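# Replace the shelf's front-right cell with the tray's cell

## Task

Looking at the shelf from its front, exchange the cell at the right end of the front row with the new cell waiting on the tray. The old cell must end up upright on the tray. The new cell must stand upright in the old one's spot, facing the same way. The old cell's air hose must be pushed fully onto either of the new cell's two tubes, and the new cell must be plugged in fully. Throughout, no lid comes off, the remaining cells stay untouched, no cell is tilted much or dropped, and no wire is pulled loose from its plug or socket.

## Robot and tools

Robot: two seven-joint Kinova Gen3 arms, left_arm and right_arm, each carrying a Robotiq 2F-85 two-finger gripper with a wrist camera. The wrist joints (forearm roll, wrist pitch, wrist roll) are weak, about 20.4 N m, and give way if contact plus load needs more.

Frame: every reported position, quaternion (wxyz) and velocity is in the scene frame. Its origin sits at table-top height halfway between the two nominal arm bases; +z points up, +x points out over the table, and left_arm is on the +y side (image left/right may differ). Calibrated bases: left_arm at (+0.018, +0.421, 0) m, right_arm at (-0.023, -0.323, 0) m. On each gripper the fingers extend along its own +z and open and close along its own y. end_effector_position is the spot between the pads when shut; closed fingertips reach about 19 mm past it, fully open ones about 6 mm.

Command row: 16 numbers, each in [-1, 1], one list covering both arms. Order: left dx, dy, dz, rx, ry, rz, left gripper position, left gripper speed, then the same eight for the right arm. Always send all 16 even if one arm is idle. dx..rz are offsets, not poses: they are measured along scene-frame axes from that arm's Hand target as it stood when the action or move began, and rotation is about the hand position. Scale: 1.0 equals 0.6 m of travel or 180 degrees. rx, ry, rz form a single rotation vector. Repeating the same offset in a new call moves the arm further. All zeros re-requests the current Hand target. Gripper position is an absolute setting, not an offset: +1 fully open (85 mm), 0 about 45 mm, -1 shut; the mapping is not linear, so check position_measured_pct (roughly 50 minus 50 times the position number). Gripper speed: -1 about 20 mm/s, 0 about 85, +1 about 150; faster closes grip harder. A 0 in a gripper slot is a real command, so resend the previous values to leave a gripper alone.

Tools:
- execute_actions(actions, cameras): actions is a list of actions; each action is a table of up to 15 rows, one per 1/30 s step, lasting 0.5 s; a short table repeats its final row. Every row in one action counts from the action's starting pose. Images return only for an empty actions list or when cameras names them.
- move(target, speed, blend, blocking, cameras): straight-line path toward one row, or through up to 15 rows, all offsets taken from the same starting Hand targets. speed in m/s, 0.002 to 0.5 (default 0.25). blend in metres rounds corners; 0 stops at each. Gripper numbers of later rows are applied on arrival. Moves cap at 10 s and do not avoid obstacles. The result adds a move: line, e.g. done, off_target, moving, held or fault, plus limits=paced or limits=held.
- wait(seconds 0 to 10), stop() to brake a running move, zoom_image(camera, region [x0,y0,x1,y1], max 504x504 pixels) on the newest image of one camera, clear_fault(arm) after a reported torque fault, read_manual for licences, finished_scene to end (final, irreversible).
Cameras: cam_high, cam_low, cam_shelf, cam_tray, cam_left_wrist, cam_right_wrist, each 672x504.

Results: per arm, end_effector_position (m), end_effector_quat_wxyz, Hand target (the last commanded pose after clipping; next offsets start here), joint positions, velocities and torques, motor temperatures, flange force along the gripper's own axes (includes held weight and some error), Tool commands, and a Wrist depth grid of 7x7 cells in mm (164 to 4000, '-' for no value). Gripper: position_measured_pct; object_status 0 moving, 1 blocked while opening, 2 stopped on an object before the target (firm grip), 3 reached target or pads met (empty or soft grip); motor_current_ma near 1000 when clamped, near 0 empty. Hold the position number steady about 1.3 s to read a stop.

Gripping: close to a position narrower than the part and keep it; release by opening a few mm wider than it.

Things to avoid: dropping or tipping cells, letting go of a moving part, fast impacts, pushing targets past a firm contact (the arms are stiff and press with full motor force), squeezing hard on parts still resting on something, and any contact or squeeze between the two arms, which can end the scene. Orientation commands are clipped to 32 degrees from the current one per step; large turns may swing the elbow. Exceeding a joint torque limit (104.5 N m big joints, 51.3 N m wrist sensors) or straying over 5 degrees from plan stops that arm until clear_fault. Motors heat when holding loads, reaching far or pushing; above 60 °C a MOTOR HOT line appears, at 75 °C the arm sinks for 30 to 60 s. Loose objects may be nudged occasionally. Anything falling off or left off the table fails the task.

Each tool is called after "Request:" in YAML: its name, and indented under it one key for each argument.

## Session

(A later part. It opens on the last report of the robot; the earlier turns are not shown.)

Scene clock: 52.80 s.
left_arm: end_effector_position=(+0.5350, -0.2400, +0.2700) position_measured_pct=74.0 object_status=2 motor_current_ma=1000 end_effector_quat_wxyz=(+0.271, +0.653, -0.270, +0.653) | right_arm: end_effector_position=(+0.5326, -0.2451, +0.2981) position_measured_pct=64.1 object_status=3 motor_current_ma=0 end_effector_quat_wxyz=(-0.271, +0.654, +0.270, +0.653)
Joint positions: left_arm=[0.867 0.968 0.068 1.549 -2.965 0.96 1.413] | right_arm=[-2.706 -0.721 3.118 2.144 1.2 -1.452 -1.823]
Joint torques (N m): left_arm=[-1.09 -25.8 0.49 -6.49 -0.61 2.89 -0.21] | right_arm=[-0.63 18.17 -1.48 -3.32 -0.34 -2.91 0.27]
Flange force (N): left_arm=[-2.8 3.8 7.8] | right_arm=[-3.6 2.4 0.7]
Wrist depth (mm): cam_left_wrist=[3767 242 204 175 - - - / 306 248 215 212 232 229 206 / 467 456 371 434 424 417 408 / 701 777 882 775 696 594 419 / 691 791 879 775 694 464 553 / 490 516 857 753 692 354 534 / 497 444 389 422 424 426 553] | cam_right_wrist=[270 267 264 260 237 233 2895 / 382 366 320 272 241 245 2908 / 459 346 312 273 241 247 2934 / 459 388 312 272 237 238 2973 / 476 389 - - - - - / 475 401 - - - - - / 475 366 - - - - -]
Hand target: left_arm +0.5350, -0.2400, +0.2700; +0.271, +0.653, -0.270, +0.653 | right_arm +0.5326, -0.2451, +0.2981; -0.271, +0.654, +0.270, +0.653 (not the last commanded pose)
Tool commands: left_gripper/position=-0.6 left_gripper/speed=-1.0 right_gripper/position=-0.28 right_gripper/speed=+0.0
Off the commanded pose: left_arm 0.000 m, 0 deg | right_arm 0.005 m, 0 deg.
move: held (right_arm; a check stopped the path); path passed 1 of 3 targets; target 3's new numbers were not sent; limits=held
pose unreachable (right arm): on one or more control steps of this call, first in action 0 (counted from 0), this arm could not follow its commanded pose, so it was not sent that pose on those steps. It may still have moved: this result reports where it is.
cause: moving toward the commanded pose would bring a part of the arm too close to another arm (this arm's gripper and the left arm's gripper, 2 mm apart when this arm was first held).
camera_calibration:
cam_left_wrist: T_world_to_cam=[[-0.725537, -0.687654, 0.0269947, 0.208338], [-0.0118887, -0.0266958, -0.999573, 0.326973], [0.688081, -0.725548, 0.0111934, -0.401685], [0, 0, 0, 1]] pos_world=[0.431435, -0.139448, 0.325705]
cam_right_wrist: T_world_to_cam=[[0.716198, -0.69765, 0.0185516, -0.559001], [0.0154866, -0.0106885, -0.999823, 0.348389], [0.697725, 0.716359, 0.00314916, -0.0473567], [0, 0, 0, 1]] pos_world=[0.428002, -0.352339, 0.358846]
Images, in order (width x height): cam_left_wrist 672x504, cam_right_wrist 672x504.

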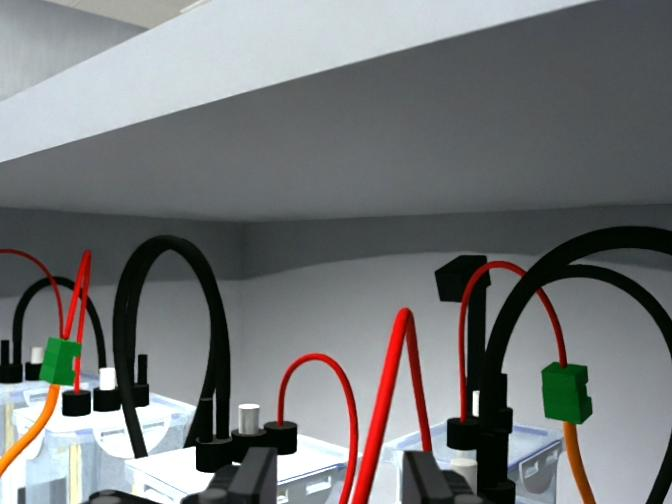

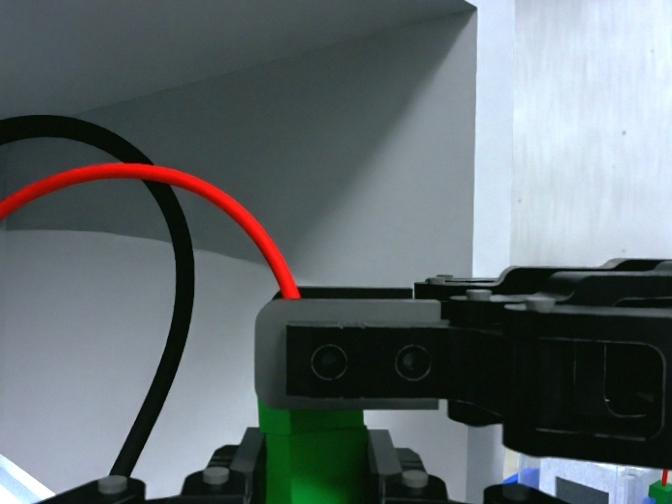

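Request:
move:
  target:
    - [0,0,0,0,0,0,-0.6,-1,-0.0593,-0.0632,0.0198,-0.0786,0.0786,0,-0.28,0]
    - [0,0,0,0.0786,-0.0786,0,-0.6,-1,-0.0593,-0.0632,0.0198,-0.0786,0.0786,0,-0.28,0]
    - [0,0,0,0.0786,-0.0786,0,-0.6,-1,-0.0043,-0.0082,-0.0092,-0.0786,0.0786,0,-0.28,0]
  speed: [0.15,0.15,0.06]
  cameras: ["cam_right_wrist","cam_left_wrist"]

Scene clock: 58.50 s.
left_arm: end_effector_position=(+0.5350, -0.2400, +0.2700) position_measured_pct=74.0 object_status=2 motor_current_ma=1000 end_effector_quat_wxyz=(+0.153, +0.596, -0.380, +0.690) | right_arm: end_effector_position=(+0.5300, -0.2500, +0.2926) position_measured_pct=64.1 object_status=3 motor_current_ma=0 end_effector_quat_wxyz=(-0.219, +0.757, +0.313, +0.529)
Joint positions: left_arm=[0.948 0.966 -0.069 1.545 -2.958 0.939 1.171] | right_arm=[-2.804 -0.48 3.207 2.063 1.422 -1.077 -2.214]
Joint torques (N m): left_arm=[-1.36 -25.78 -0.87 -6.52 -0.29 2.96 -0.25] | right_arm=[-0.72 17.4 -0.6 -5.5 -1.04 -2.27 0.26]
Flange force (N): left_arm=[-1.1 4.7 7.6] | right_arm=[-3.0 5.0 2.8]
Wrist depth (mm): cam_left_wrist=[677 754 820 727 630 565 510 / 675 435 850 750 665 556 504 / 608 746 872 767 677 576 542 / 491 521 423 775 472 355 541 / 652 403 381 406 345 435 558 / 202 198 435 309 289 310 564 / - 202 329 283 272 275 565] | cam_right_wrist=[202 219 249 234 246 - - / 267 301 273 240 239 - - / 377 331 282 246 - - - / 284 338 297 264 - - - / 452 370 308 - - - - / 471 396 - - - 246 551 / 510 406 - - 239 242 562]
Hand target: left_arm +0.5350, -0.2400, +0.2700; +0.153, +0.596, -0.380, +0.690 | right_arm +0.5300, -0.2500, +0.2926; -0.219, +0.757, +0.313, +0.529
Off the commanded pose: left_arm 0.000 m, 0 deg | right_arm 0.000 m, 0 deg.
move: done
camera_calibration:
cam_left_wrist: T_world_to_cam=[[-0.689431, -0.651449, -0.316701, 0.290612], [0.231311, 0.216327, -0.948524, 0.241449], [0.686426, -0.727198, 0.0015444, -0.398595], [0, 0, 0, 1]] pos_world=[0.418113, -0.152771, 0.321672]
cam_right_wrist: T_world_to_cam=[[0.720096, -0.693752, 0.0130318, -0.559946], [-0.226554, -0.252826, -0.940613, 0.393354], [0.655847, 0.674379, -0.339232, 0.0699275], [0, 0, 0, 1]] pos_world=[0.446469, -0.336172, 0.401012]
Images, in order (width x height): cam_left_wrist 672x504, cam_right_wrist 672x504.

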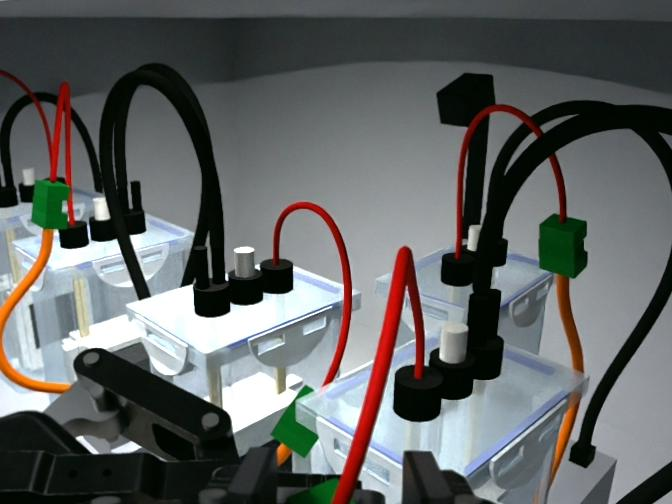

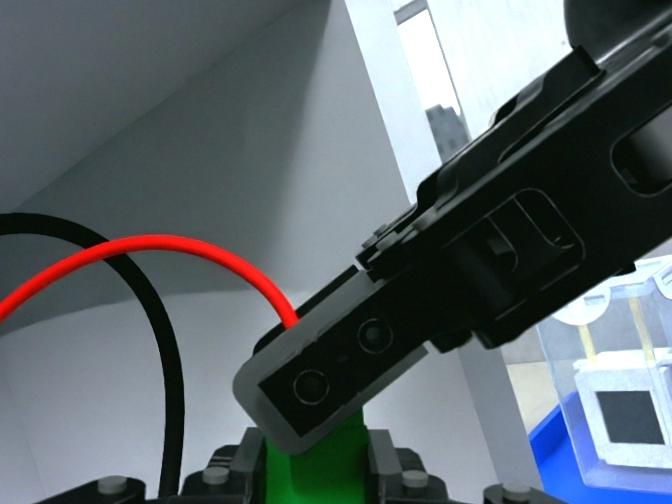

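Request:
move:
  target:
    - [0,0,0,0,0,0,-0.6,-1,-0.055,-0.055,0.029,0,0,0,-0.28,0]
    - [0,0,0,-0.0786,0.0786,0,-0.6,-1,-0.055,-0.055,0.009,0.0786,-0.0786,0,-0.28,0]
    - [0,0,0,-0.0786,0.0786,0,-0.6,-1,0.0035,0.0005,0.0017,0.0786,-0.0786,0,-0.28,0]
    - [0,0,0,-0.0786,0.0786,0,-0.6,-1,0.0035,0.0005,0.0017,0.0786,-0.0786,0,-0.8,-1]
  speed: [0.15,0.15,0.06,0.06]
  cameras: ["cam_right_wrist","cam_left_wrist"]

Scene clock: 62.17 s.
left_arm: end_effector_position=(+0.5350, -0.2400, +0.2700) position_measured_pct=74.0 object_status=2 motor_current_ma=1000 end_effector_quat_wxyz=(+0.271, +0.653, -0.270, +0.653) | right_arm: end_effector_position=(+0.5259, -0.2555, +0.2944) position_measured_pct=64.1 object_status=3 motor_current_ma=0 end_effector_quat_wxyz=(-0.271, +0.654, +0.270, +0.653)
Joint positions: left_arm=[0.867 0.968 0.068 1.549 -2.965 0.96 1.413] | right_arm=[-2.674 -0.73 3.12 2.15 1.231 -1.467 -1.813]
Joint torques (N m): left_arm=[-1.26 -25.79 0.45 -6.5 -0.55 2.91 -0.2] | right_arm=[-0.66 18.61 -1.57 -2.76 -0.33 -2.87 0.22]
Flange force (N): left_arm=[-2.7 4.0 7.8] | right_arm=[-5.2 3.8 0.9]
Wrist depth (mm): cam_left_wrist=[3767 262 215 182 168 - - / 322 266 234 231 227 225 223 / 429 502 487 471 461 454 442 / 712 781 892 803 687 590 439 / 692 822 889 783 717 589 559 / 508 527 421 761 697 366 548 / 627 403 386 408 314 445 560] | cam_right_wrist=[270 267 264 261 237 234 2973 / 382 366 320 272 241 246 2895 / 458 346 312 272 241 248 2921 / 458 377 312 272 237 238 2870 / 475 388 328 255 172 169 2858 / 475 377 329 - - - - / 477 356 - - - - -]
Hand target: left_arm +0.5350, -0.2400, +0.2700; +0.271, +0.653, -0.270, +0.653 | right_arm +0.5259, -0.2555, +0.2944; -0.271, +0.654, +0.270, +0.653 (not the last commanded pose)
Tool commands: left_gripper/position=-0.6 left_gripper/speed=-1.0 right_gripper/position=-0.28 right_gripper/speed=+0.0
Off the commanded pose: left_arm 0.000 m, 0 deg | right_arm 0.009 m, 0 deg.
move: held (right_arm; a check stopped the path); path passed 2 of 4 targets; target 4's new numbers were not sent; limits=held
pose unreachable (right arm): on one or more control steps of this call, first in action 0 (counted from 0), this arm could not follow its commanded pose, so it was not sent that pose on those steps. It may still have moved: this result reports where it is.
cause: moving toward the commanded pose would bring a part of the arm too close to another arm (this arm's gripper and the left arm's gripper, 1 mm apart when this arm was first held).
camera_calibration:
cam_left_wrist: T_world_to_cam=[[-0.72554, -0.687654, 0.0269218, 0.208363], [-0.0117676, -0.0267177, -0.999574, 0.326918], [0.68808, -0.725547, 0.0112928, -0.401717], [0, 0, 0, 1]] pos_world=[0.431435, -0.139448, 0.325705]
cam_right_wrist: T_world_to_cam=[[0.716198, -0.69765, 0.0185516, -0.561459], [0.0154866, -0.0106885, -0.999823, 0.344681], [0.697725, 0.716359, 0.00314916, -0.0351485], [0, 0, 0, 1]] pos_world=[0.421302, -0.362839, 0.355146]
Images, in order (width x height): cam_left_wrist 672x504, cam_right_wrist 672x504.

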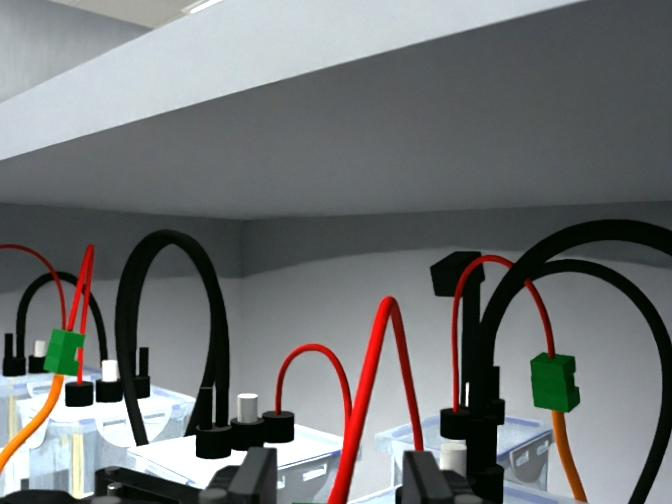

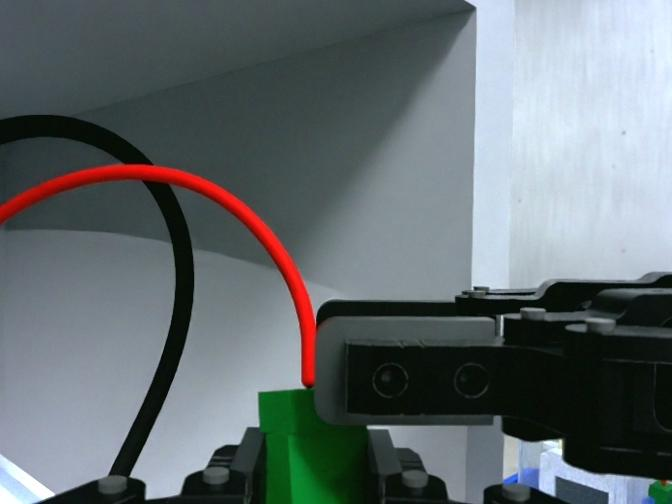

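Request:
move:
  target:
    - [0,0,0,0,0,0,-0.6,-1,0,0,0,0,0,0,-0.8,-1]
    - [0,0,0,0,0,0,-0.34,0,0,0,0,0,0,0,-0.8,-1]
    - [0,0,-0.0158,0,0,0,-0.34,0,0,0,0,0,0,0,-0.8,-1]
    - [0,0,-0.0158,0,0,0,-0.8,-0.7,0,0,0,0,0,0,-0.8,-1]
  speed: 0.05
  cameras: ["cam_right_wrist","cam_left_wrist"]

Scene clock: 65.87 s.
left_arm: end_effector_position=(+0.5350, -0.2400, +0.2605) position_measured_pct=74.9 object_status=0 motor_current_ma=1000 end_effector_quat_wxyz=(+0.271, +0.653, -0.270, +0.653) | right_arm: end_effector_position=(+0.5259, -0.2556, +0.2944) position_measured_pct=89.6 object_status=3 motor_current_ma=80 end_effector_quat_wxyz=(-0.271, +0.654, +0.270, +0.653)
Joint positions: left_arm=[0.867 0.986 0.068 1.547 -2.968 0.977 1.417] | right_arm=[-2.674 -0.73 3.12 2.15 1.231 -1.467 -1.813]
Joint torques (N m): left_arm=[0.11 -26.27 1.16 -6.95 -1.09 2.97 -0.28] | right_arm=[-1.77 18.09 -2.15 -2.47 0.01 -2.71 0.22]
Flange force (N): left_arm=[-3.3 2.2 6.4] | right_arm=[-4.0 4.8 -1.1]
Wrist depth (mm): cam_left_wrist=[3811 262 215 182 168 - - / 322 265 233 231 227 224 222 / 429 499 408 469 460 454 442 / 715 787 894 809 693 594 435 / 686 818 885 784 715 589 560 / 508 527 426 764 702 366 549 / 630 403 385 408 315 447 559] | cam_right_wrist=[306 300 298 266 237 234 2870 / 390 366 320 272 241 245 2908 / 476 388 320 272 241 247 2908 / 459 377 312 272 241 - 2895 / 476 388 329 - - - - / 476 356 - - 237 - - / 443 356 - - 237 - -]
Hand target: left_arm +0.5350, -0.2400, +0.2606; +0.271, +0.653, -0.270, +0.653 | right_arm +0.5259, -0.2556, +0.2944; -0.271, +0.654, +0.270, +0.653
Off the commanded pose: left_arm 0.000 m, 0 deg | right_arm 0.000 m, 0 deg.
move: done
camera_calibration:
cam_left_wrist: T_world_to_cam=[[-0.725538, -0.687652, 0.0269937, 0.208595], [-0.0118193, -0.0267676, -0.999572, 0.317437], [0.68808, -0.725547, 0.0112934, -0.40161], [0, 0, 0, 1]] pos_world=[0.431435, -0.139448, 0.316206]
cam_right_wrist: T_world_to_cam=[[0.716195, -0.697652, 0.0186233, -0.561412], [0.0156074, -0.0106672, -0.999821, 0.344638], [0.697726, 0.716357, 0.00324879, -0.0351144], [0, 0, 0, 1]] pos_world=[0.421202, -0.362839, 0.355146]
Images, in order (width x height): cam_left_wrist 672x504, cam_right_wrist 672x504.

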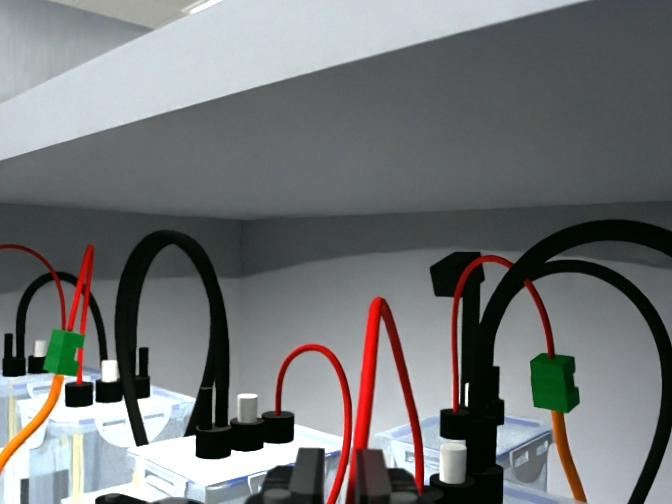

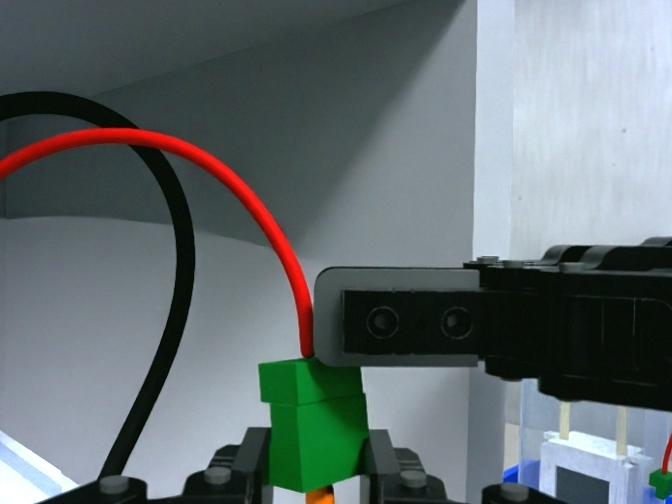

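Request:
move:
  target:
    - [0,0,0,0,0,0,-0.8,-0.7,0,0,0,0,0,0,0.1,0.5]
    - [0,0,0,0,0,0,-0.8,-0.7,0.0107,0.011,0,0,0,0,0.1,0.5]
    - [0,0,0,0,0,0,-0.8,-0.7,0.0107,0.011,-0.011,0,0,0,0.1,0.5]
  speed: 0.05
  cameras: ["cam_right_wrist","cam_left_wrist"]

Scene clock: 68.20 s.
left_arm: end_effector_position=(+0.5350, -0.2400, +0.2606) position_measured_pct=74.9 object_status=2 motor_current_ma=1000 end_effector_quat_wxyz=(+0.271, +0.653, -0.270, +0.653) | right_arm: end_effector_position=(+0.5323, -0.2489, +0.2878) position_measured_pct=45.0 object_status=3 motor_current_ma=0 end_effector_quat_wxyz=(-0.271, +0.654, +0.270, +0.653)
Joint positions: left_arm=[0.867 0.986 0.068 1.547 -2.968 0.977 1.417] | right_arm=[-2.692 -0.75 3.112 2.141 1.208 -1.459 -1.799]
Joint torques (N m): left_arm=[-1.55 -25.44 0.26 -6.29 -0.48 2.79 -0.22] | right_arm=[-0.67 18.83 -1.54 -2.66 -0.29 -2.87 0.2]
Flange force (N): left_arm=[-2.3 4.2 7.1] | right_arm=[-5.2 3.8 1.1]
Wrist depth (mm): cam_left_wrist=[3623 242 205 182 184 183 182 / 318 268 265 262 260 258 256 / 474 560 549 450 530 522 426 / 706 785 881 778 697 377 528 / 625 811 879 756 705 583 551 / 496 516 411 752 693 361 543 / 501 386 377 391 306 434 544] | cam_right_wrist=[305 300 297 266 237 234 2883 / 390 367 320 272 241 245 2895 / 477 388 320 272 241 247 2934 / 459 377 312 266 237 182 2934 / 475 389 328 - 176 - - / 475 377 - - - - - / 442 356 - - - - -]
Hand target: left_arm +0.5350, -0.2400, +0.2606; +0.271, +0.653, -0.270, +0.653 | right_arm +0.5323, -0.2490, +0.2878; -0.271, +0.654, +0.270, +0.653
Off the commanded pose: left_arm 0.000 m, 0 deg | right_arm 0.000 m, 0 deg.
move: done
camera_calibration:
cam_left_wrist: T_world_to_cam=[[-0.725538, -0.687652, 0.0269937, 0.208595], [-0.0118193, -0.0267676, -0.999572, 0.317437], [0.68808, -0.725547, 0.0112934, -0.40161], [0, 0, 0, 1]] pos_world=[0.431435, -0.139448, 0.316206]
cam_right_wrist: T_world_to_cam=[[0.716196, -0.697651, 0.0186228, -0.56134], [0.0155374, -0.0107385, -0.999822, 0.338014], [0.697726, 0.716358, 0.00314881, -0.0443218], [0, 0, 0, 1]] pos_world=[0.427702, -0.356239, 0.348547]
Images, in order (width x height): cam_left_wrist 672x504, cam_right_wrist 672x504.

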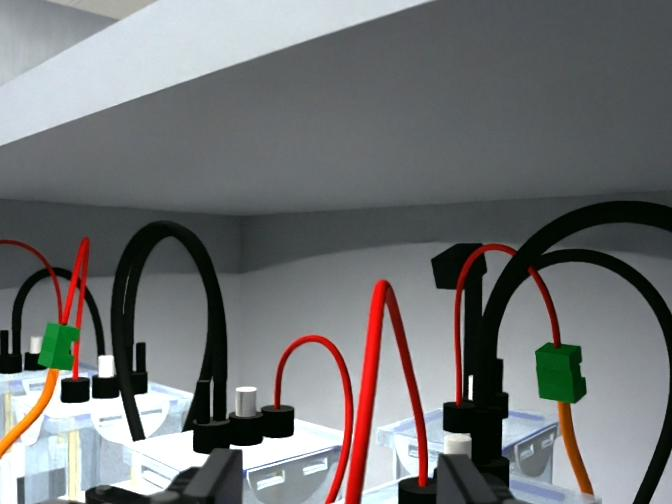

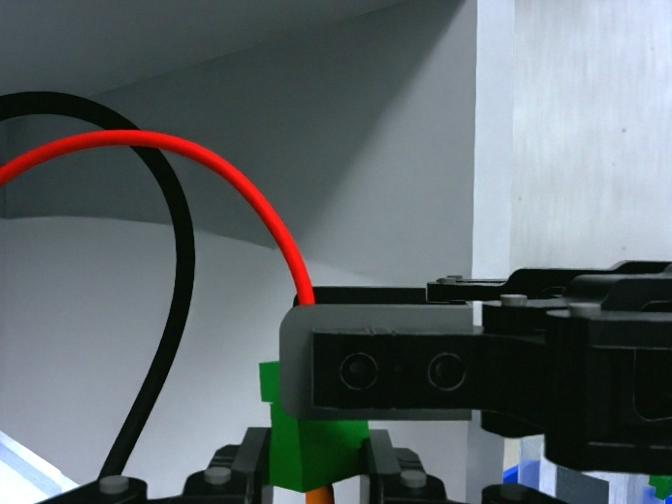

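Request:
move:
  target: [0,0,0,0,0,0,-0.8,-0.7,0,0,-0.001,0,0,0,-0.9,0]
  speed: 0.05
  cameras: ["cam_right_wrist","cam_left_wrist"]

Scene clock: 69.53 s.
left_arm: end_effector_position=(+0.5350, -0.2400, +0.2606) position_measured_pct=74.9 object_status=2 motor_current_ma=1000 end_effector_quat_wxyz=(+0.271, +0.653, -0.270, +0.653) | right_arm: end_effector_position=(+0.5323, -0.2490, +0.2872) position_measured_pct=77.5 object_status=2 motor_current_ma=1000 end_effector_quat_wxyz=(-0.271, +0.654, +0.270, +0.653)
Joint positions: left_arm=[0.867 0.986 0.068 1.547 -2.968 0.977 1.417] | right_arm=[-2.691 -0.751 3.112 2.141 1.208 -1.46 -1.797]
Joint torques (N m): left_arm=[1.26 -27.19 1.8 -8.06 -1.47 3.22 -0.33] | right_arm=[-3.19 17.78 -2.96 -1.86 0.65 -2.51 0.27]
Flange force (N): left_arm=[-4.3 0.2 4.1] | right_arm=[-2.6 6.8 -2.7]
Wrist depth (mm): cam_left_wrist=[3704 240 203 184 185 184 183 / 314 267 265 263 261 258 256 / 471 556 546 449 528 523 426 / 719 767 876 771 696 357 533 / 622 814 879 755 693 583 551 / 493 518 848 769 487 364 545 / 611 384 381 415 306 424 540] | cam_right_wrist=[305 300 297 266 237 233 2960 / 390 366 321 272 241 245 2908 / 478 388 320 272 241 247 2947 / 460 377 312 273 237 237 2934 / 476 389 - - - - - / 477 356 - - - - - / 459 356 - - - - -]
Hand target: left_arm +0.5350, -0.2400, +0.2606; +0.271, +0.653, -0.270, +0.653 | right_arm +0.5323, -0.2490, +0.2872; -0.271, +0.654, +0.270, +0.653
Off the commanded pose: left_arm 0.000 m, 0 deg | right_arm 0.000 m, 0 deg.
move: done
camera_calibration:
cam_left_wrist: T_world_to_cam=[[-0.725538, -0.687652, 0.0269937, 0.208595], [-0.0118193, -0.0267676, -0.999572, 0.317437], [0.68808, -0.725547, 0.0112934, -0.40161], [0, 0, 0, 1]] pos_world=[0.431435, -0.139448, 0.316206]
cam_right_wrist: T_world_to_cam=[[0.716099, -0.697752, 0.0185483, -0.561367], [0.0154828, -0.0106884, -0.999823, 0.337454], [0.697827, 0.71626, 0.0031492, -0.0443257], [0, 0, 0, 1]] pos_world=[0.427701, -0.356339, 0.347946]
Images, in order (width x height): cam_left_wrist 672x504, cam_right_wrist 672x504.

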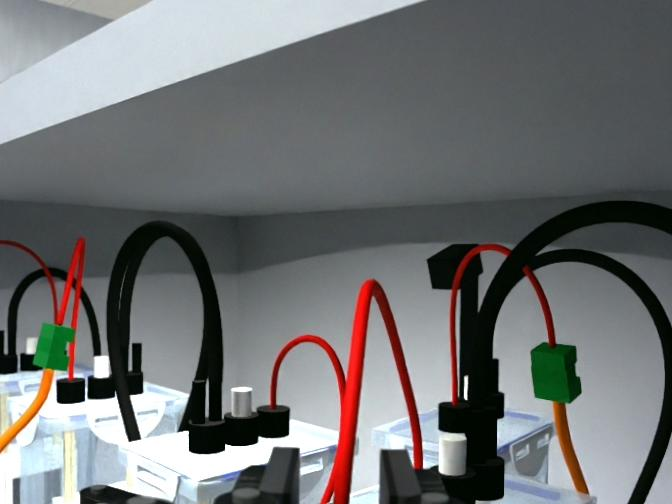

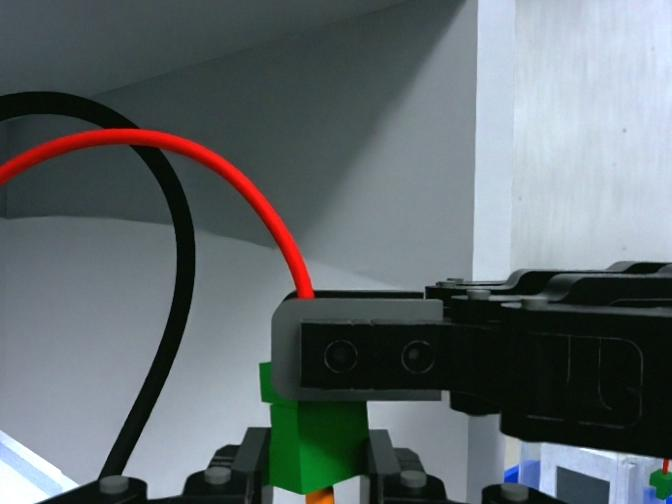

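Request:
move:
  target: [0,0,0,0,0,0,-0.8,-0.7,0,0,0.025,0,0,0,-0.9,0]
  speed: 0.04
  cameras: ["cam_right_wrist","cam_left_wrist"]

Scene clock: 70.47 s.
left_arm: end_effector_position=(+0.5350, -0.2401, +0.2609) position_measured_pct=74.9 object_status=2 motor_current_ma=1000 end_effector_quat_wxyz=(+0.271, +0.653, -0.270, +0.654) | right_arm: end_effector_position=(+0.5323, -0.2490, +0.3021) position_measured_pct=77.5 object_status=2 motor_current_ma=1000 end_effector_quat_wxyz=(-0.271, +0.654, +0.270, +0.653)
Joint positions: left_arm=[0.867 0.986 0.068 1.547 -2.968 0.977 1.417] | right_arm=[-2.692 -0.711 3.112 2.139 1.212 -1.446 -1.837]
Joint torques (N m): left_arm=[0.54 -2 1.47 5.93 0.1 -6.39 -0.28] | right_arm=[-3.86 32.36 -9.38 -7.65 -1.51 -12.43 0.1]
Flange force (N): left_arm=[25.0 0.3 0.4] | right_arm=[-33.6 9.9 -1.5]
Wrist depth (mm): cam_left_wrist=[3833 243 205 175 - - - / 307 250 216 208 223 217 214 / 416 477 380 433 414 404 387 / 722 781 885 795 692 606 530 / 708 814 878 775 708 467 553 / 494 535 846 771 568 359 542 / 468 410 390 417 427 441 543] | cam_right_wrist=[255 253 250 247 235 249 2960 / 379 361 315 274 243 249 2947 / 481 369 323 274 243 250 2947 / 462 380 314 273 238 239 2921 / 476 389 - - - - - / 474 388 - - - - - / 473 354 - - - - -]
Hand target: left_arm +0.5350, -0.2400, +0.2606; +0.271, +0.653, -0.270, +0.653 | right_arm +0.5323, -0.2490, +0.3022; -0.271, +0.654, +0.270, +0.653
Off the commanded pose: left_arm 0.000 m, 0 deg | right_arm 0.000 m, 0 deg.
move: done
camera_calibration:
cam_left_wrist: T_world_to_cam=[[-0.725548, -0.687643, 0.0269791, 0.208597], [-0.0114649, -0.0271203, -0.999566, 0.317534], [0.688076, -0.725543, 0.0117933, -0.401769], [0, 0, 0, 1]] pos_world=[0.431436, -0.139448, 0.316507]
cam_right_wrist: T_world_to_cam=[[0.716104, -0.697749, 0.0184751, -0.56162], [0.0152911, -0.0107802, -0.999825, 0.352502], [0.697826, 0.716261, 0.00294961, -0.0443007], [0, 0, 0, 1]] pos_world=[0.427702, -0.356339, 0.362947]
Images, in order (width x height): cam_left_wrist 672x504, cam_right_wrist 672x504.

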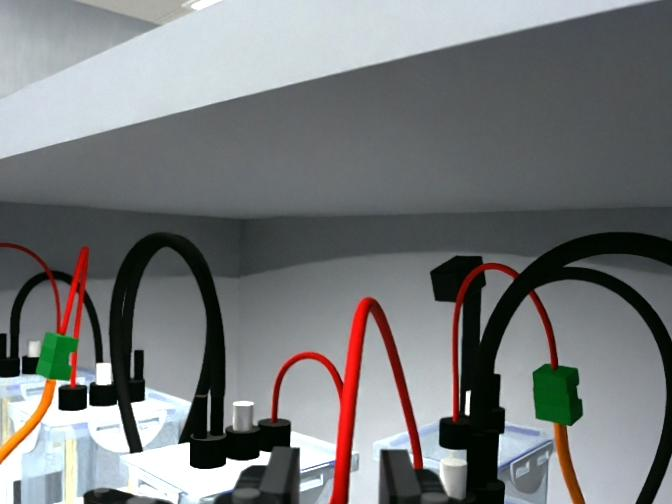

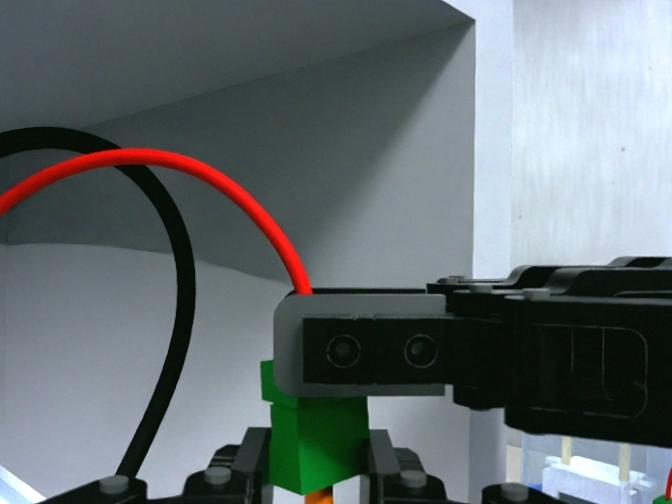

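Request:
move:
  target: [0,0,-0.008,0,0,0,-0.8,-0.7,0,0,0.008,0,0,0,-0.9,0]
  speed: 0.02
  cameras: ["cam_right_wrist"]

Scene clock: 71.67 s.
left_arm: end_effector_position=(+0.5350, -0.2400, +0.2558) position_measured_pct=74.9 object_status=2 motor_current_ma=1000 end_effector_quat_wxyz=(+0.271, +0.653, -0.270, +0.653) | right_arm: end_effector_position=(+0.5323, -0.2490, +0.3070) position_measured_pct=94.4 object_status=0 motor_current_ma=90 end_effector_quat_wxyz=(-0.271, +0.654, +0.270, +0.653)
Joint positions: left_arm=[0.867 0.995 0.068 1.546 -2.97 0.985 1.418] | right_arm=[-2.692 -0.698 3.112 2.138 1.213 -1.441 -1.85]
Joint torques (N m): left_arm=[-1.57 -25.41 0.22 -6.25 -0.47 2.78 -0.24] | right_arm=[-0.8 18.53 -1.46 -3.18 -0.4 -2.88 0.27]
Flange force (N): left_arm=[-2.2 4.2 6.8] | right_arm=[-4.8 4.1 1.0]
Wrist depth (mm): cam_left_wrist=[3970 - 202 175 - - - / 321 244 207 186 184 198 194 / 396 377 361 349 336 320 307 / 721 762 882 795 694 617 538 / 706 793 875 774 693 353 553 / 496 538 851 753 703 361 544 / 457 473 392 435 446 438 542] | cam_right_wrist=[321 317 305 272 237 234 2895 / 408 366 312 272 241 246 2960 / 475 388 312 272 241 - 2895 / 458 377 - - - - - / 476 389 328 - 236 - - / 474 356 - - 237 543 2751 / - 355 - - 236 563 549]
Hand target: left_arm +0.5350, -0.2400, +0.2558; +0.271, +0.653, -0.270, +0.653 | right_arm +0.5323, -0.2490, +0.3070; -0.271, +0.654, +0.270, +0.653
Off the commanded pose: left_arm 0.000 m, 0 deg | right_arm 0.000 m, 0 deg.
move: done
camera_calibration:
cam_right_wrist: T_world_to_cam=[[0.716198, -0.69765, 0.0185516, -0.561672], [0.0154866, -0.0106885, -0.999823, 0.35725], [0.697725, 0.716359, 0.00314916, -0.0443816], [0, 0, 0, 1]] pos_world=[0.427702, -0.356239, 0.367746]
Images, in order (width x height): cam_right_wrist 672x504.

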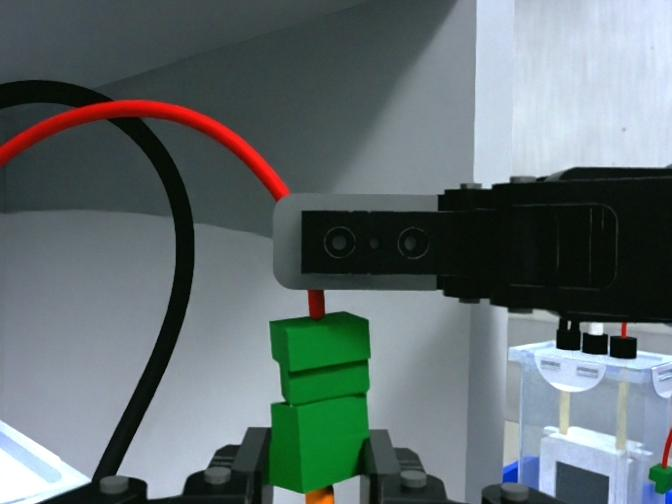

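Request:
move:
  target:
    - [0,0,0,0,0,0,-0.8,-0.7,0,0,0,0,0,0,0.1,1]
    - [0,0,0,0,0,0,-0.8,-0.7,0,0,-0.035,0,0,0,0.1,1]
    - [0,0,0,0,0,0,-0.8,-0.7,0,0,-0.035,0,0,0,-0.9,0]
  speed: 0.06
  cameras: ["cam_right_wrist"]

Scene clock: 76.07 s.
left_arm: end_effector_position=(+0.5350, -0.2400, +0.2557) position_measured_pct=74.9 object_status=2 motor_current_ma=1000 end_effector_quat_wxyz=(+0.271, +0.653, -0.270, +0.653) | right_arm: end_effector_position=(+0.5323, -0.2489, +0.2860) position_measured_pct=94.8 object_status=0 motor_current_ma=0 end_effector_quat_wxyz=(-0.271, +0.654, +0.270, +0.653)
Joint positions: left_arm=[0.867 0.995 0.068 1.546 -2.97 0.985 1.418] | right_arm=[-2.692 -0.755 3.112 2.141 1.208 -1.461 -1.794]
Joint torques (N m): left_arm=[-1.59 -25.44 0.21 -6.25 -0.46 2.77 -0.24] | right_arm=[-0.7 18.81 -1.61 -2.68 -0.25 -2.97 0.21]
Flange force (N): left_arm=[-2.3 4.2 6.8] | right_arm=[-4.9 3.6 1.1]
Wrist depth (mm): cam_left_wrist=[3684 242 205 182 190 189 188 / 319 276 274 272 269 266 264 / 492 579 475 559 550 540 439 / 706 762 879 794 694 303 536 / 624 813 877 778 705 585 555 / 494 518 409 755 569 359 543 / 501 380 378 408 306 434 543] | cam_right_wrist=[322 318 304 272 236 234 2947 / 412 356 320 272 241 246 2947 / 475 389 320 272 241 248 2921 / 475 377 320 272 241 239 2960 / 458 377 - - - - - / 476 355 - - - - - / - 356 - - - - -]
Hand target: left_arm +0.5350, -0.2400, +0.2557; +0.271, +0.653, -0.270, +0.653 | right_arm +0.5323, -0.2489, +0.2860; -0.271, +0.654, +0.270, +0.653
Off the commanded pose: left_arm 0.000 m, 0 deg | right_arm 0.000 m, 0 deg.
move: done
camera_calibration:
cam_right_wrist: T_world_to_cam=[[0.716198, -0.69765, 0.0185516, -0.561283], [0.0154866, -0.0106885, -0.999823, 0.336254], [0.697725, 0.716359, 0.00314916, -0.0443155], [0, 0, 0, 1]] pos_world=[0.427702, -0.356239, 0.346746]
Images, in order (width x height): cam_right_wrist 672x504.

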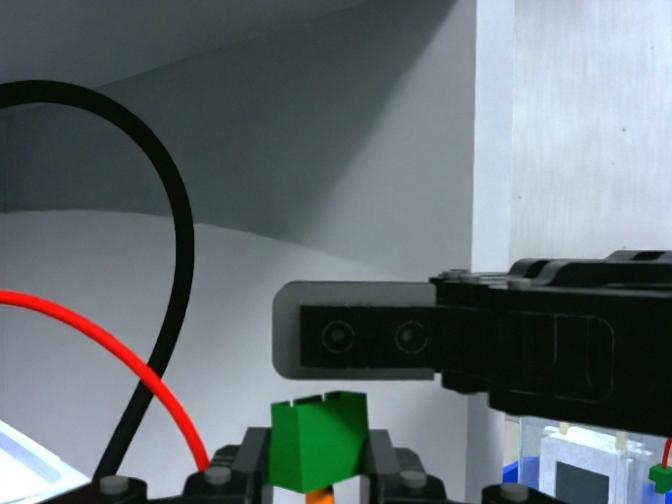

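Request:
move:
  target:
    - [0,0,0,0,0,0,-0.8,-0.7,-0.15,-0.15,0.02,0,0,0,0.1,0]
    - [0.108,-0.075,0.015,0,0,0,-0.8,-0.7,-0.19,-0.17,0.02,0,0,0,0.1,0]
  speed: 0.12
  cameras: ["all"]

Scene clock: 79.43 s.
left_arm: end_effector_position=(+0.5999, -0.2850, +0.2647) position_measured_pct=74.9 object_status=2 motor_current_ma=1000 end_effector_quat_wxyz=(+0.271, +0.653, -0.270, +0.653) | right_arm: end_effector_position=(+0.4183, -0.3509, +0.2980) position_measured_pct=45.0 object_status=3 motor_current_ma=0 end_effector_quat_wxyz=(-0.271, +0.654, +0.270, +0.653)
Joint positions: left_arm=[0.832 1.097 0.069 1.222 -2.992 0.759 1.401] | right_arm=[-2.377 -0.708 3.271 2.244 1.611 -1.663 -1.762]
Joint torques (N m): left_arm=[-1.87 -27.85 0.19 -7.82 -0.39 2.78 -0.25] | right_arm=[-0.76 16.63 -0.79 -0.91 -0.21 -2.95 0.32]
Flange force (N): left_arm=[-1.8 4.2 8.5] | right_arm=[-5.1 4.2 -0.7]
Wrist depth (mm): cam_left_wrist=[- - - - - 3349 2570 / - - - 345 296 264 241 / 653 483 427 436 428 352 241 / 820 888 1003 935 814 730 241 / 804 784 985 934 845 508 240 / 303 297 295 568 458 500 240 / 287 285 284 296 298 299 240] | cam_right_wrist=[280 275 241 211 184 168 - / 362 273 246 210 187 171 - / 362 266 246 210 186 168 - / 360 296 245 210 186 170 - / 360 295 245 209 183 167 - / 358 264 245 209 182 167 - / 371 271 - - - - -]
Hand target: left_arm +0.5998, -0.2850, +0.2647; +0.271, +0.653, -0.270, +0.653 | right_arm +0.4183, -0.3509, +0.2980; -0.271, +0.654, +0.270, +0.653
Off the commanded pose: left_arm 0.000 m, 0 deg | right_arm 0.000 m, 0 deg.
move: done
camera_calibration:
cam_left_wrist: T_world_to_cam=[[-0.725538, -0.687652, 0.0269937, 0.224621], [-0.0118193, -0.0267676, -0.999572, 0.321199], [0.68808, -0.725547, 0.0112934, -0.478822], [0, 0, 0, 1]] pos_world=[0.496235, -0.184348, 0.320406]
cam_right_wrist: T_world_to_cam=[[0.716198, -0.69765, 0.0185516, -0.551019], [0.0154866, -0.0106885, -0.999823, 0.348927], [0.697725, 0.716359, 0.00314916, 0.108256], [0, 0, 0, 1]] pos_world=[0.313702, -0.458239, 0.358746]

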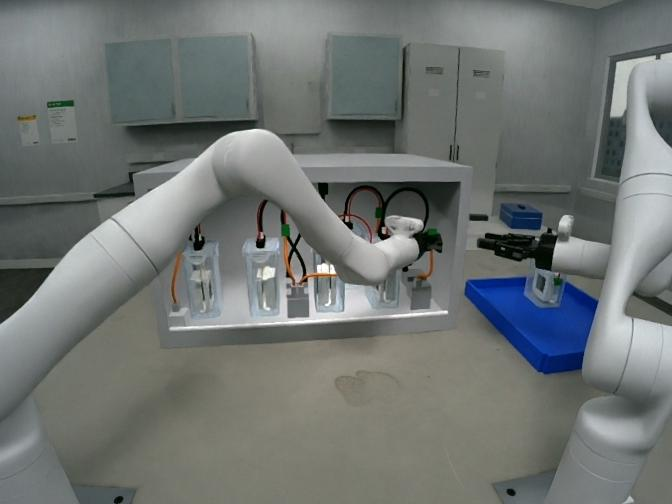

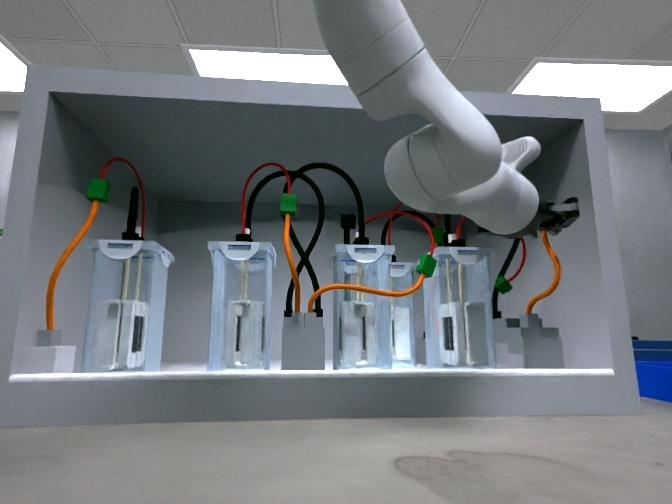

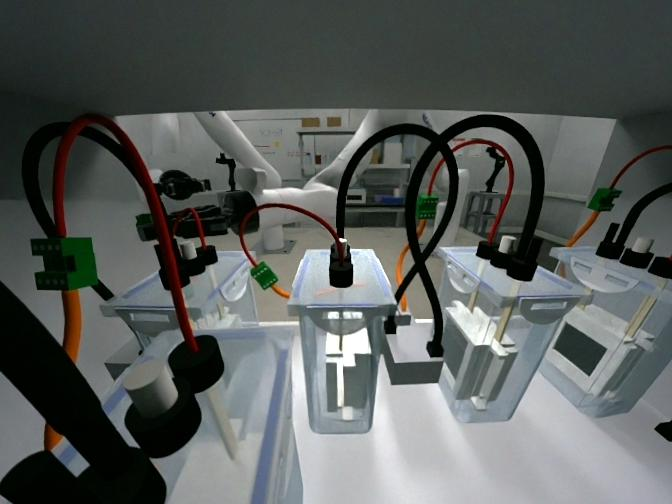

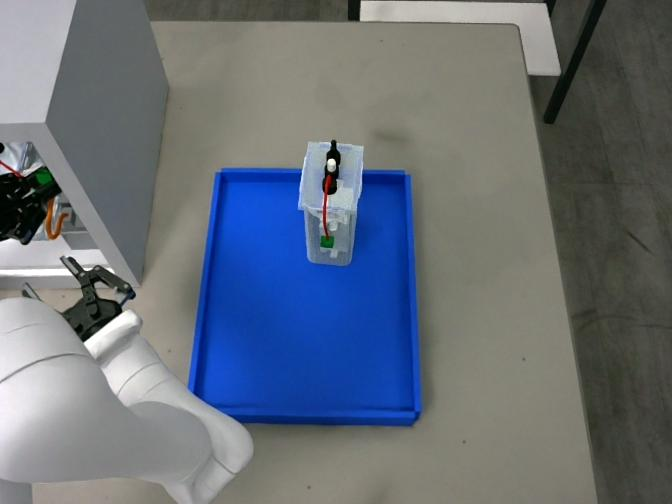

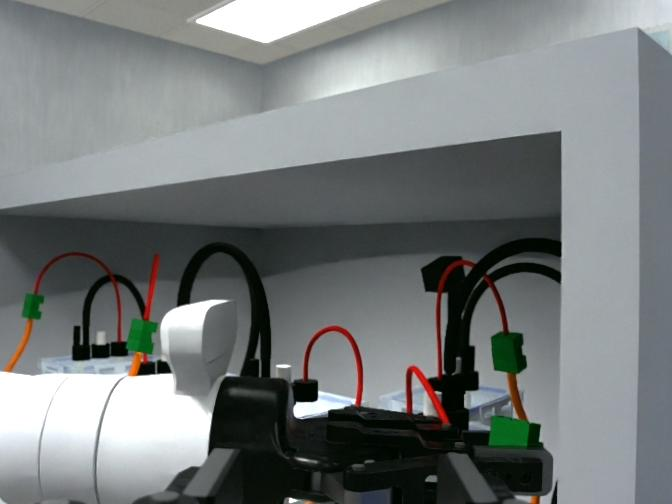

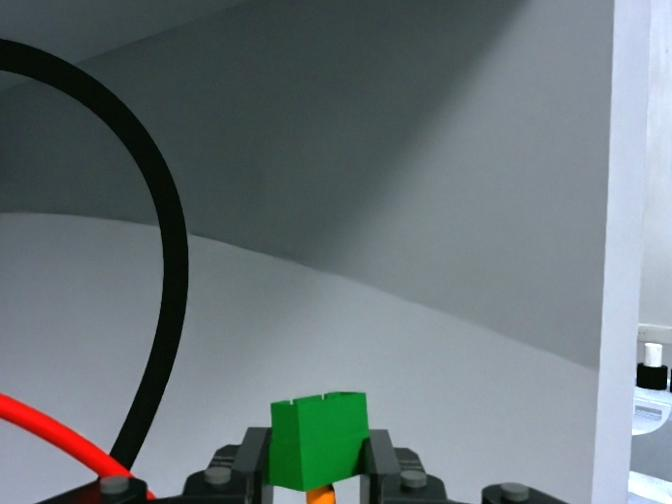

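Request:
move:
  target:
    - [0,0,0,0,0,0,-0.25,0,0,0,0,0,0,0,0.1,0]
    - [-0.1,0.1,0,0,0,0,-0.25,0,0,0,0,0,0,0,0.1,0]
  speed: 0.08
  cameras: ["cam_right_wrist","cam_left_wrist","cam_low"]

Scene clock: 81.90 s.
left_arm: end_effector_position=(+0.5398, -0.2250, +0.2647) position_measured_pct=62.3 object_status=3 motor_current_ma=0 end_effector_quat_wxyz=(+0.271, +0.653, -0.270, +0.653) | right_arm: end_effector_position=(+0.4183, -0.3509, +0.2980) position_measured_pct=45.0 object_status=3 motor_current_ma=0 end_effector_quat_wxyz=(-0.271, +0.654, +0.270, +0.653)
Joint positions: left_arm=[0.843 0.965 0.065 1.586 -2.998 0.991 1.439] | right_arm=[-2.377 -0.708 3.271 2.244 1.611 -1.663 -1.762]
Joint torques (N m): left_arm=[-1.61 -25.17 0.22 -6.2 -0.42 2.87 -0.23] | right_arm=[-0.64 16.64 -0.88 -0.94 -0.21 -2.98 0.27]
Flange force (N): left_arm=[-2.3 4.2 7.2] | right_arm=[-5.2 4.0 -0.5]
Wrist depth (mm): cam_left_wrist=[- - - - - 3349 2600 / - - - 346 296 263 241 / 655 483 426 436 429 353 241 / 816 884 1006 930 820 727 241 / 334 918 997 935 849 509 240 / 295 333 526 569 458 520 239 / 285 293 296 335 398 435 240] | cam_right_wrist=[289 285 283 279 252 239 2883 / 371 380 342 297 257 239 2895 / 489 415 333 297 257 239 2846 / 507 415 325 296 257 239 2858 / 490 402 325 297 257 239 2821 / 489 403 187 284 257 240 535 / 456 414 - 290 262 241 573]
Hand target: left_arm +0.5398, -0.2250, +0.2647; +0.271, +0.653, -0.270, +0.653 | right_arm +0.4183, -0.3509, +0.2980; -0.271, +0.654, +0.270, +0.653
Off the commanded pose: left_arm 0.000 m, 0 deg | right_arm 0.000 m, 0 deg.
move: done
camera_calibration:
cam_left_wrist: T_world_to_cam=[[-0.72554, -0.687654, 0.0269218, 0.222303], [-0.0117676, -0.0267177, -0.999574, 0.322077], [0.68808, -0.725547, 0.0112928, -0.394076], [0, 0, 0, 1]] pos_world=[0.436235, -0.124448, 0.320405]
cam_right_wrist: T_world_to_cam=[[0.716198, -0.69765, 0.0185516, -0.551019], [0.0154866, -0.0106885, -0.999823, 0.348927], [0.697725, 0.716359, 0.00314916, 0.108256], [0, 0, 0, 1]] pos_world=[0.313702, -0.458239, 0.358746]
Images, in order (width x height): cam_low 672x504, cam_left_wrist 672x504, cam_right_wrist 672x504.

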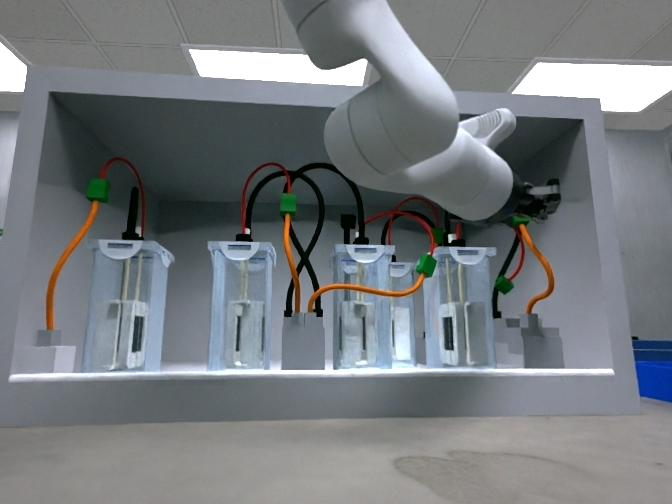

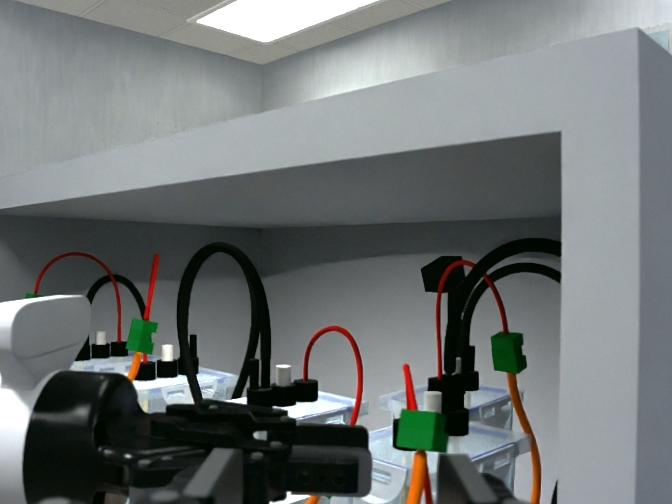

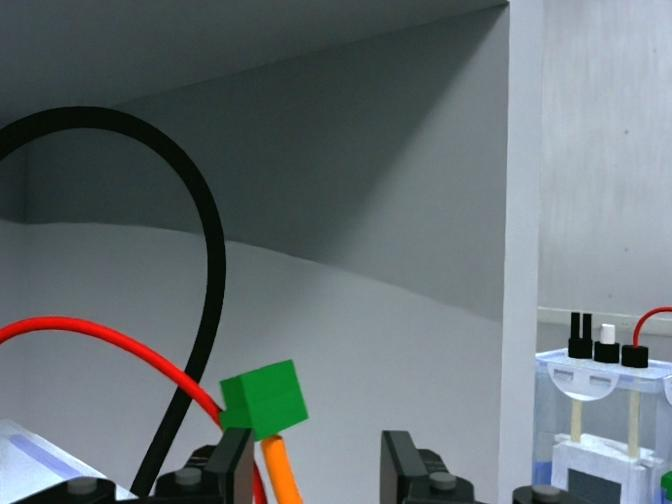

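Request:
move:
  target:
    - [0.1237,0.13,0.0955,0.0602,0.0946,0.1376,0.3,0.5,0,0,0,0,0,0,0.1,0]
  speed: 0.15
  cameras: ["cam_right_wrist","cam_low"]

Scene clock: 87.23 s.
left_arm: end_effector_position=(+0.6140, -0.1470, +0.3220) position_measured_pct=35.1 object_status=3 motor_current_ma=0 end_effector_quat_wxyz=(+0.100, +0.807, -0.142, +0.565) | right_arm: end_effector_position=(+0.4183, -0.3509, +0.2980) position_measured_pct=45.0 object_status=3 motor_current_ma=0 end_effector_quat_wxyz=(-0.271, +0.654, +0.270, +0.653)
Joint positions: left_arm=[1.006 0.782 -0.196 1.311 -1.667 0.45 0.451] | right_arm=[-2.377 -0.708 3.271 2.244 1.611 -1.663 -1.762]
Joint torques (N m): left_arm=[-1.59 -24.82 -2.5 -8.37 -1.18 1.09 -0.24] | right_arm=[-0.68 16.67 -0.87 -0.84 -0.18 -2.92 0.35]
Flange force (N): left_arm=[0.6 6.4 4.5] | right_arm=[-5.1 4.5 -0.6]
Wrist depth (mm): cam_left_wrist=[- - - - - 3315 2631 / - - - 345 296 263 242 / 322 350 426 437 429 351 241 / 327 340 354 912 817 731 241 / 787 570 537 384 828 508 240 / 784 665 530 570 569 520 240 / 775 691 641 451 396 435 239] | cam_right_wrist=[- - - - - - - / - - - - - - - / - - - - - - - / - - - - - - - / - - - - 441 352 283 / 307 312 575 570 464 356 295 / - 295 298 291 471 337 299]
Hand target: left_arm +0.6140, -0.1470, +0.3220; +0.100, +0.807, -0.142, +0.565 | right_arm +0.4183, -0.3509, +0.2980; -0.271, +0.654, +0.270, +0.653
Off the commanded pose: left_arm 0.000 m, 0 deg | right_arm 0.000 m, 0 deg.
move: done
camera_calibration:
cam_right_wrist: T_world_to_cam=[[0.716198, -0.69765, 0.0185516, -0.551019], [0.0154866, -0.0106885, -0.999823, 0.348927], [0.697725, 0.716359, 0.00314916, 0.108256], [0, 0, 0, 1]] pos_world=[0.313702, -0.458239, 0.358746]
Images, in order (width x height): cam_low 672x504, cam_right_wrist 672x504.

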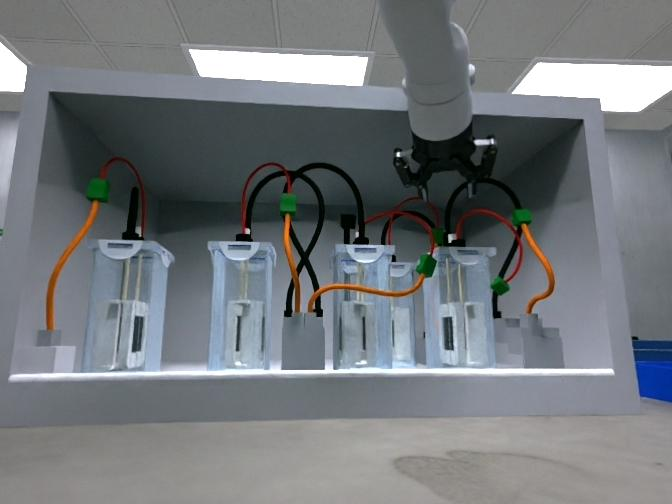

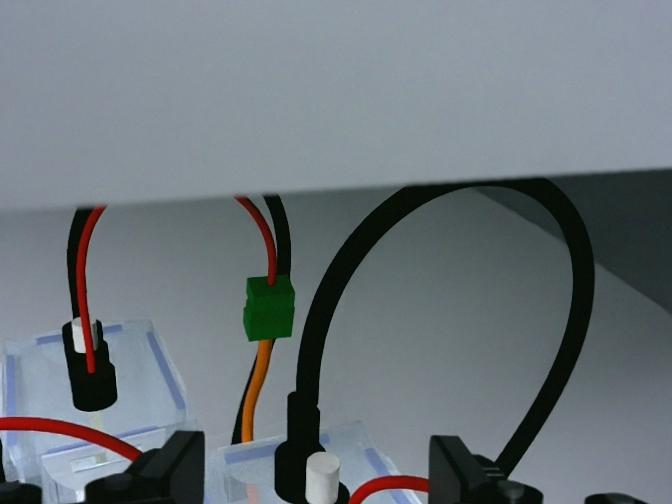

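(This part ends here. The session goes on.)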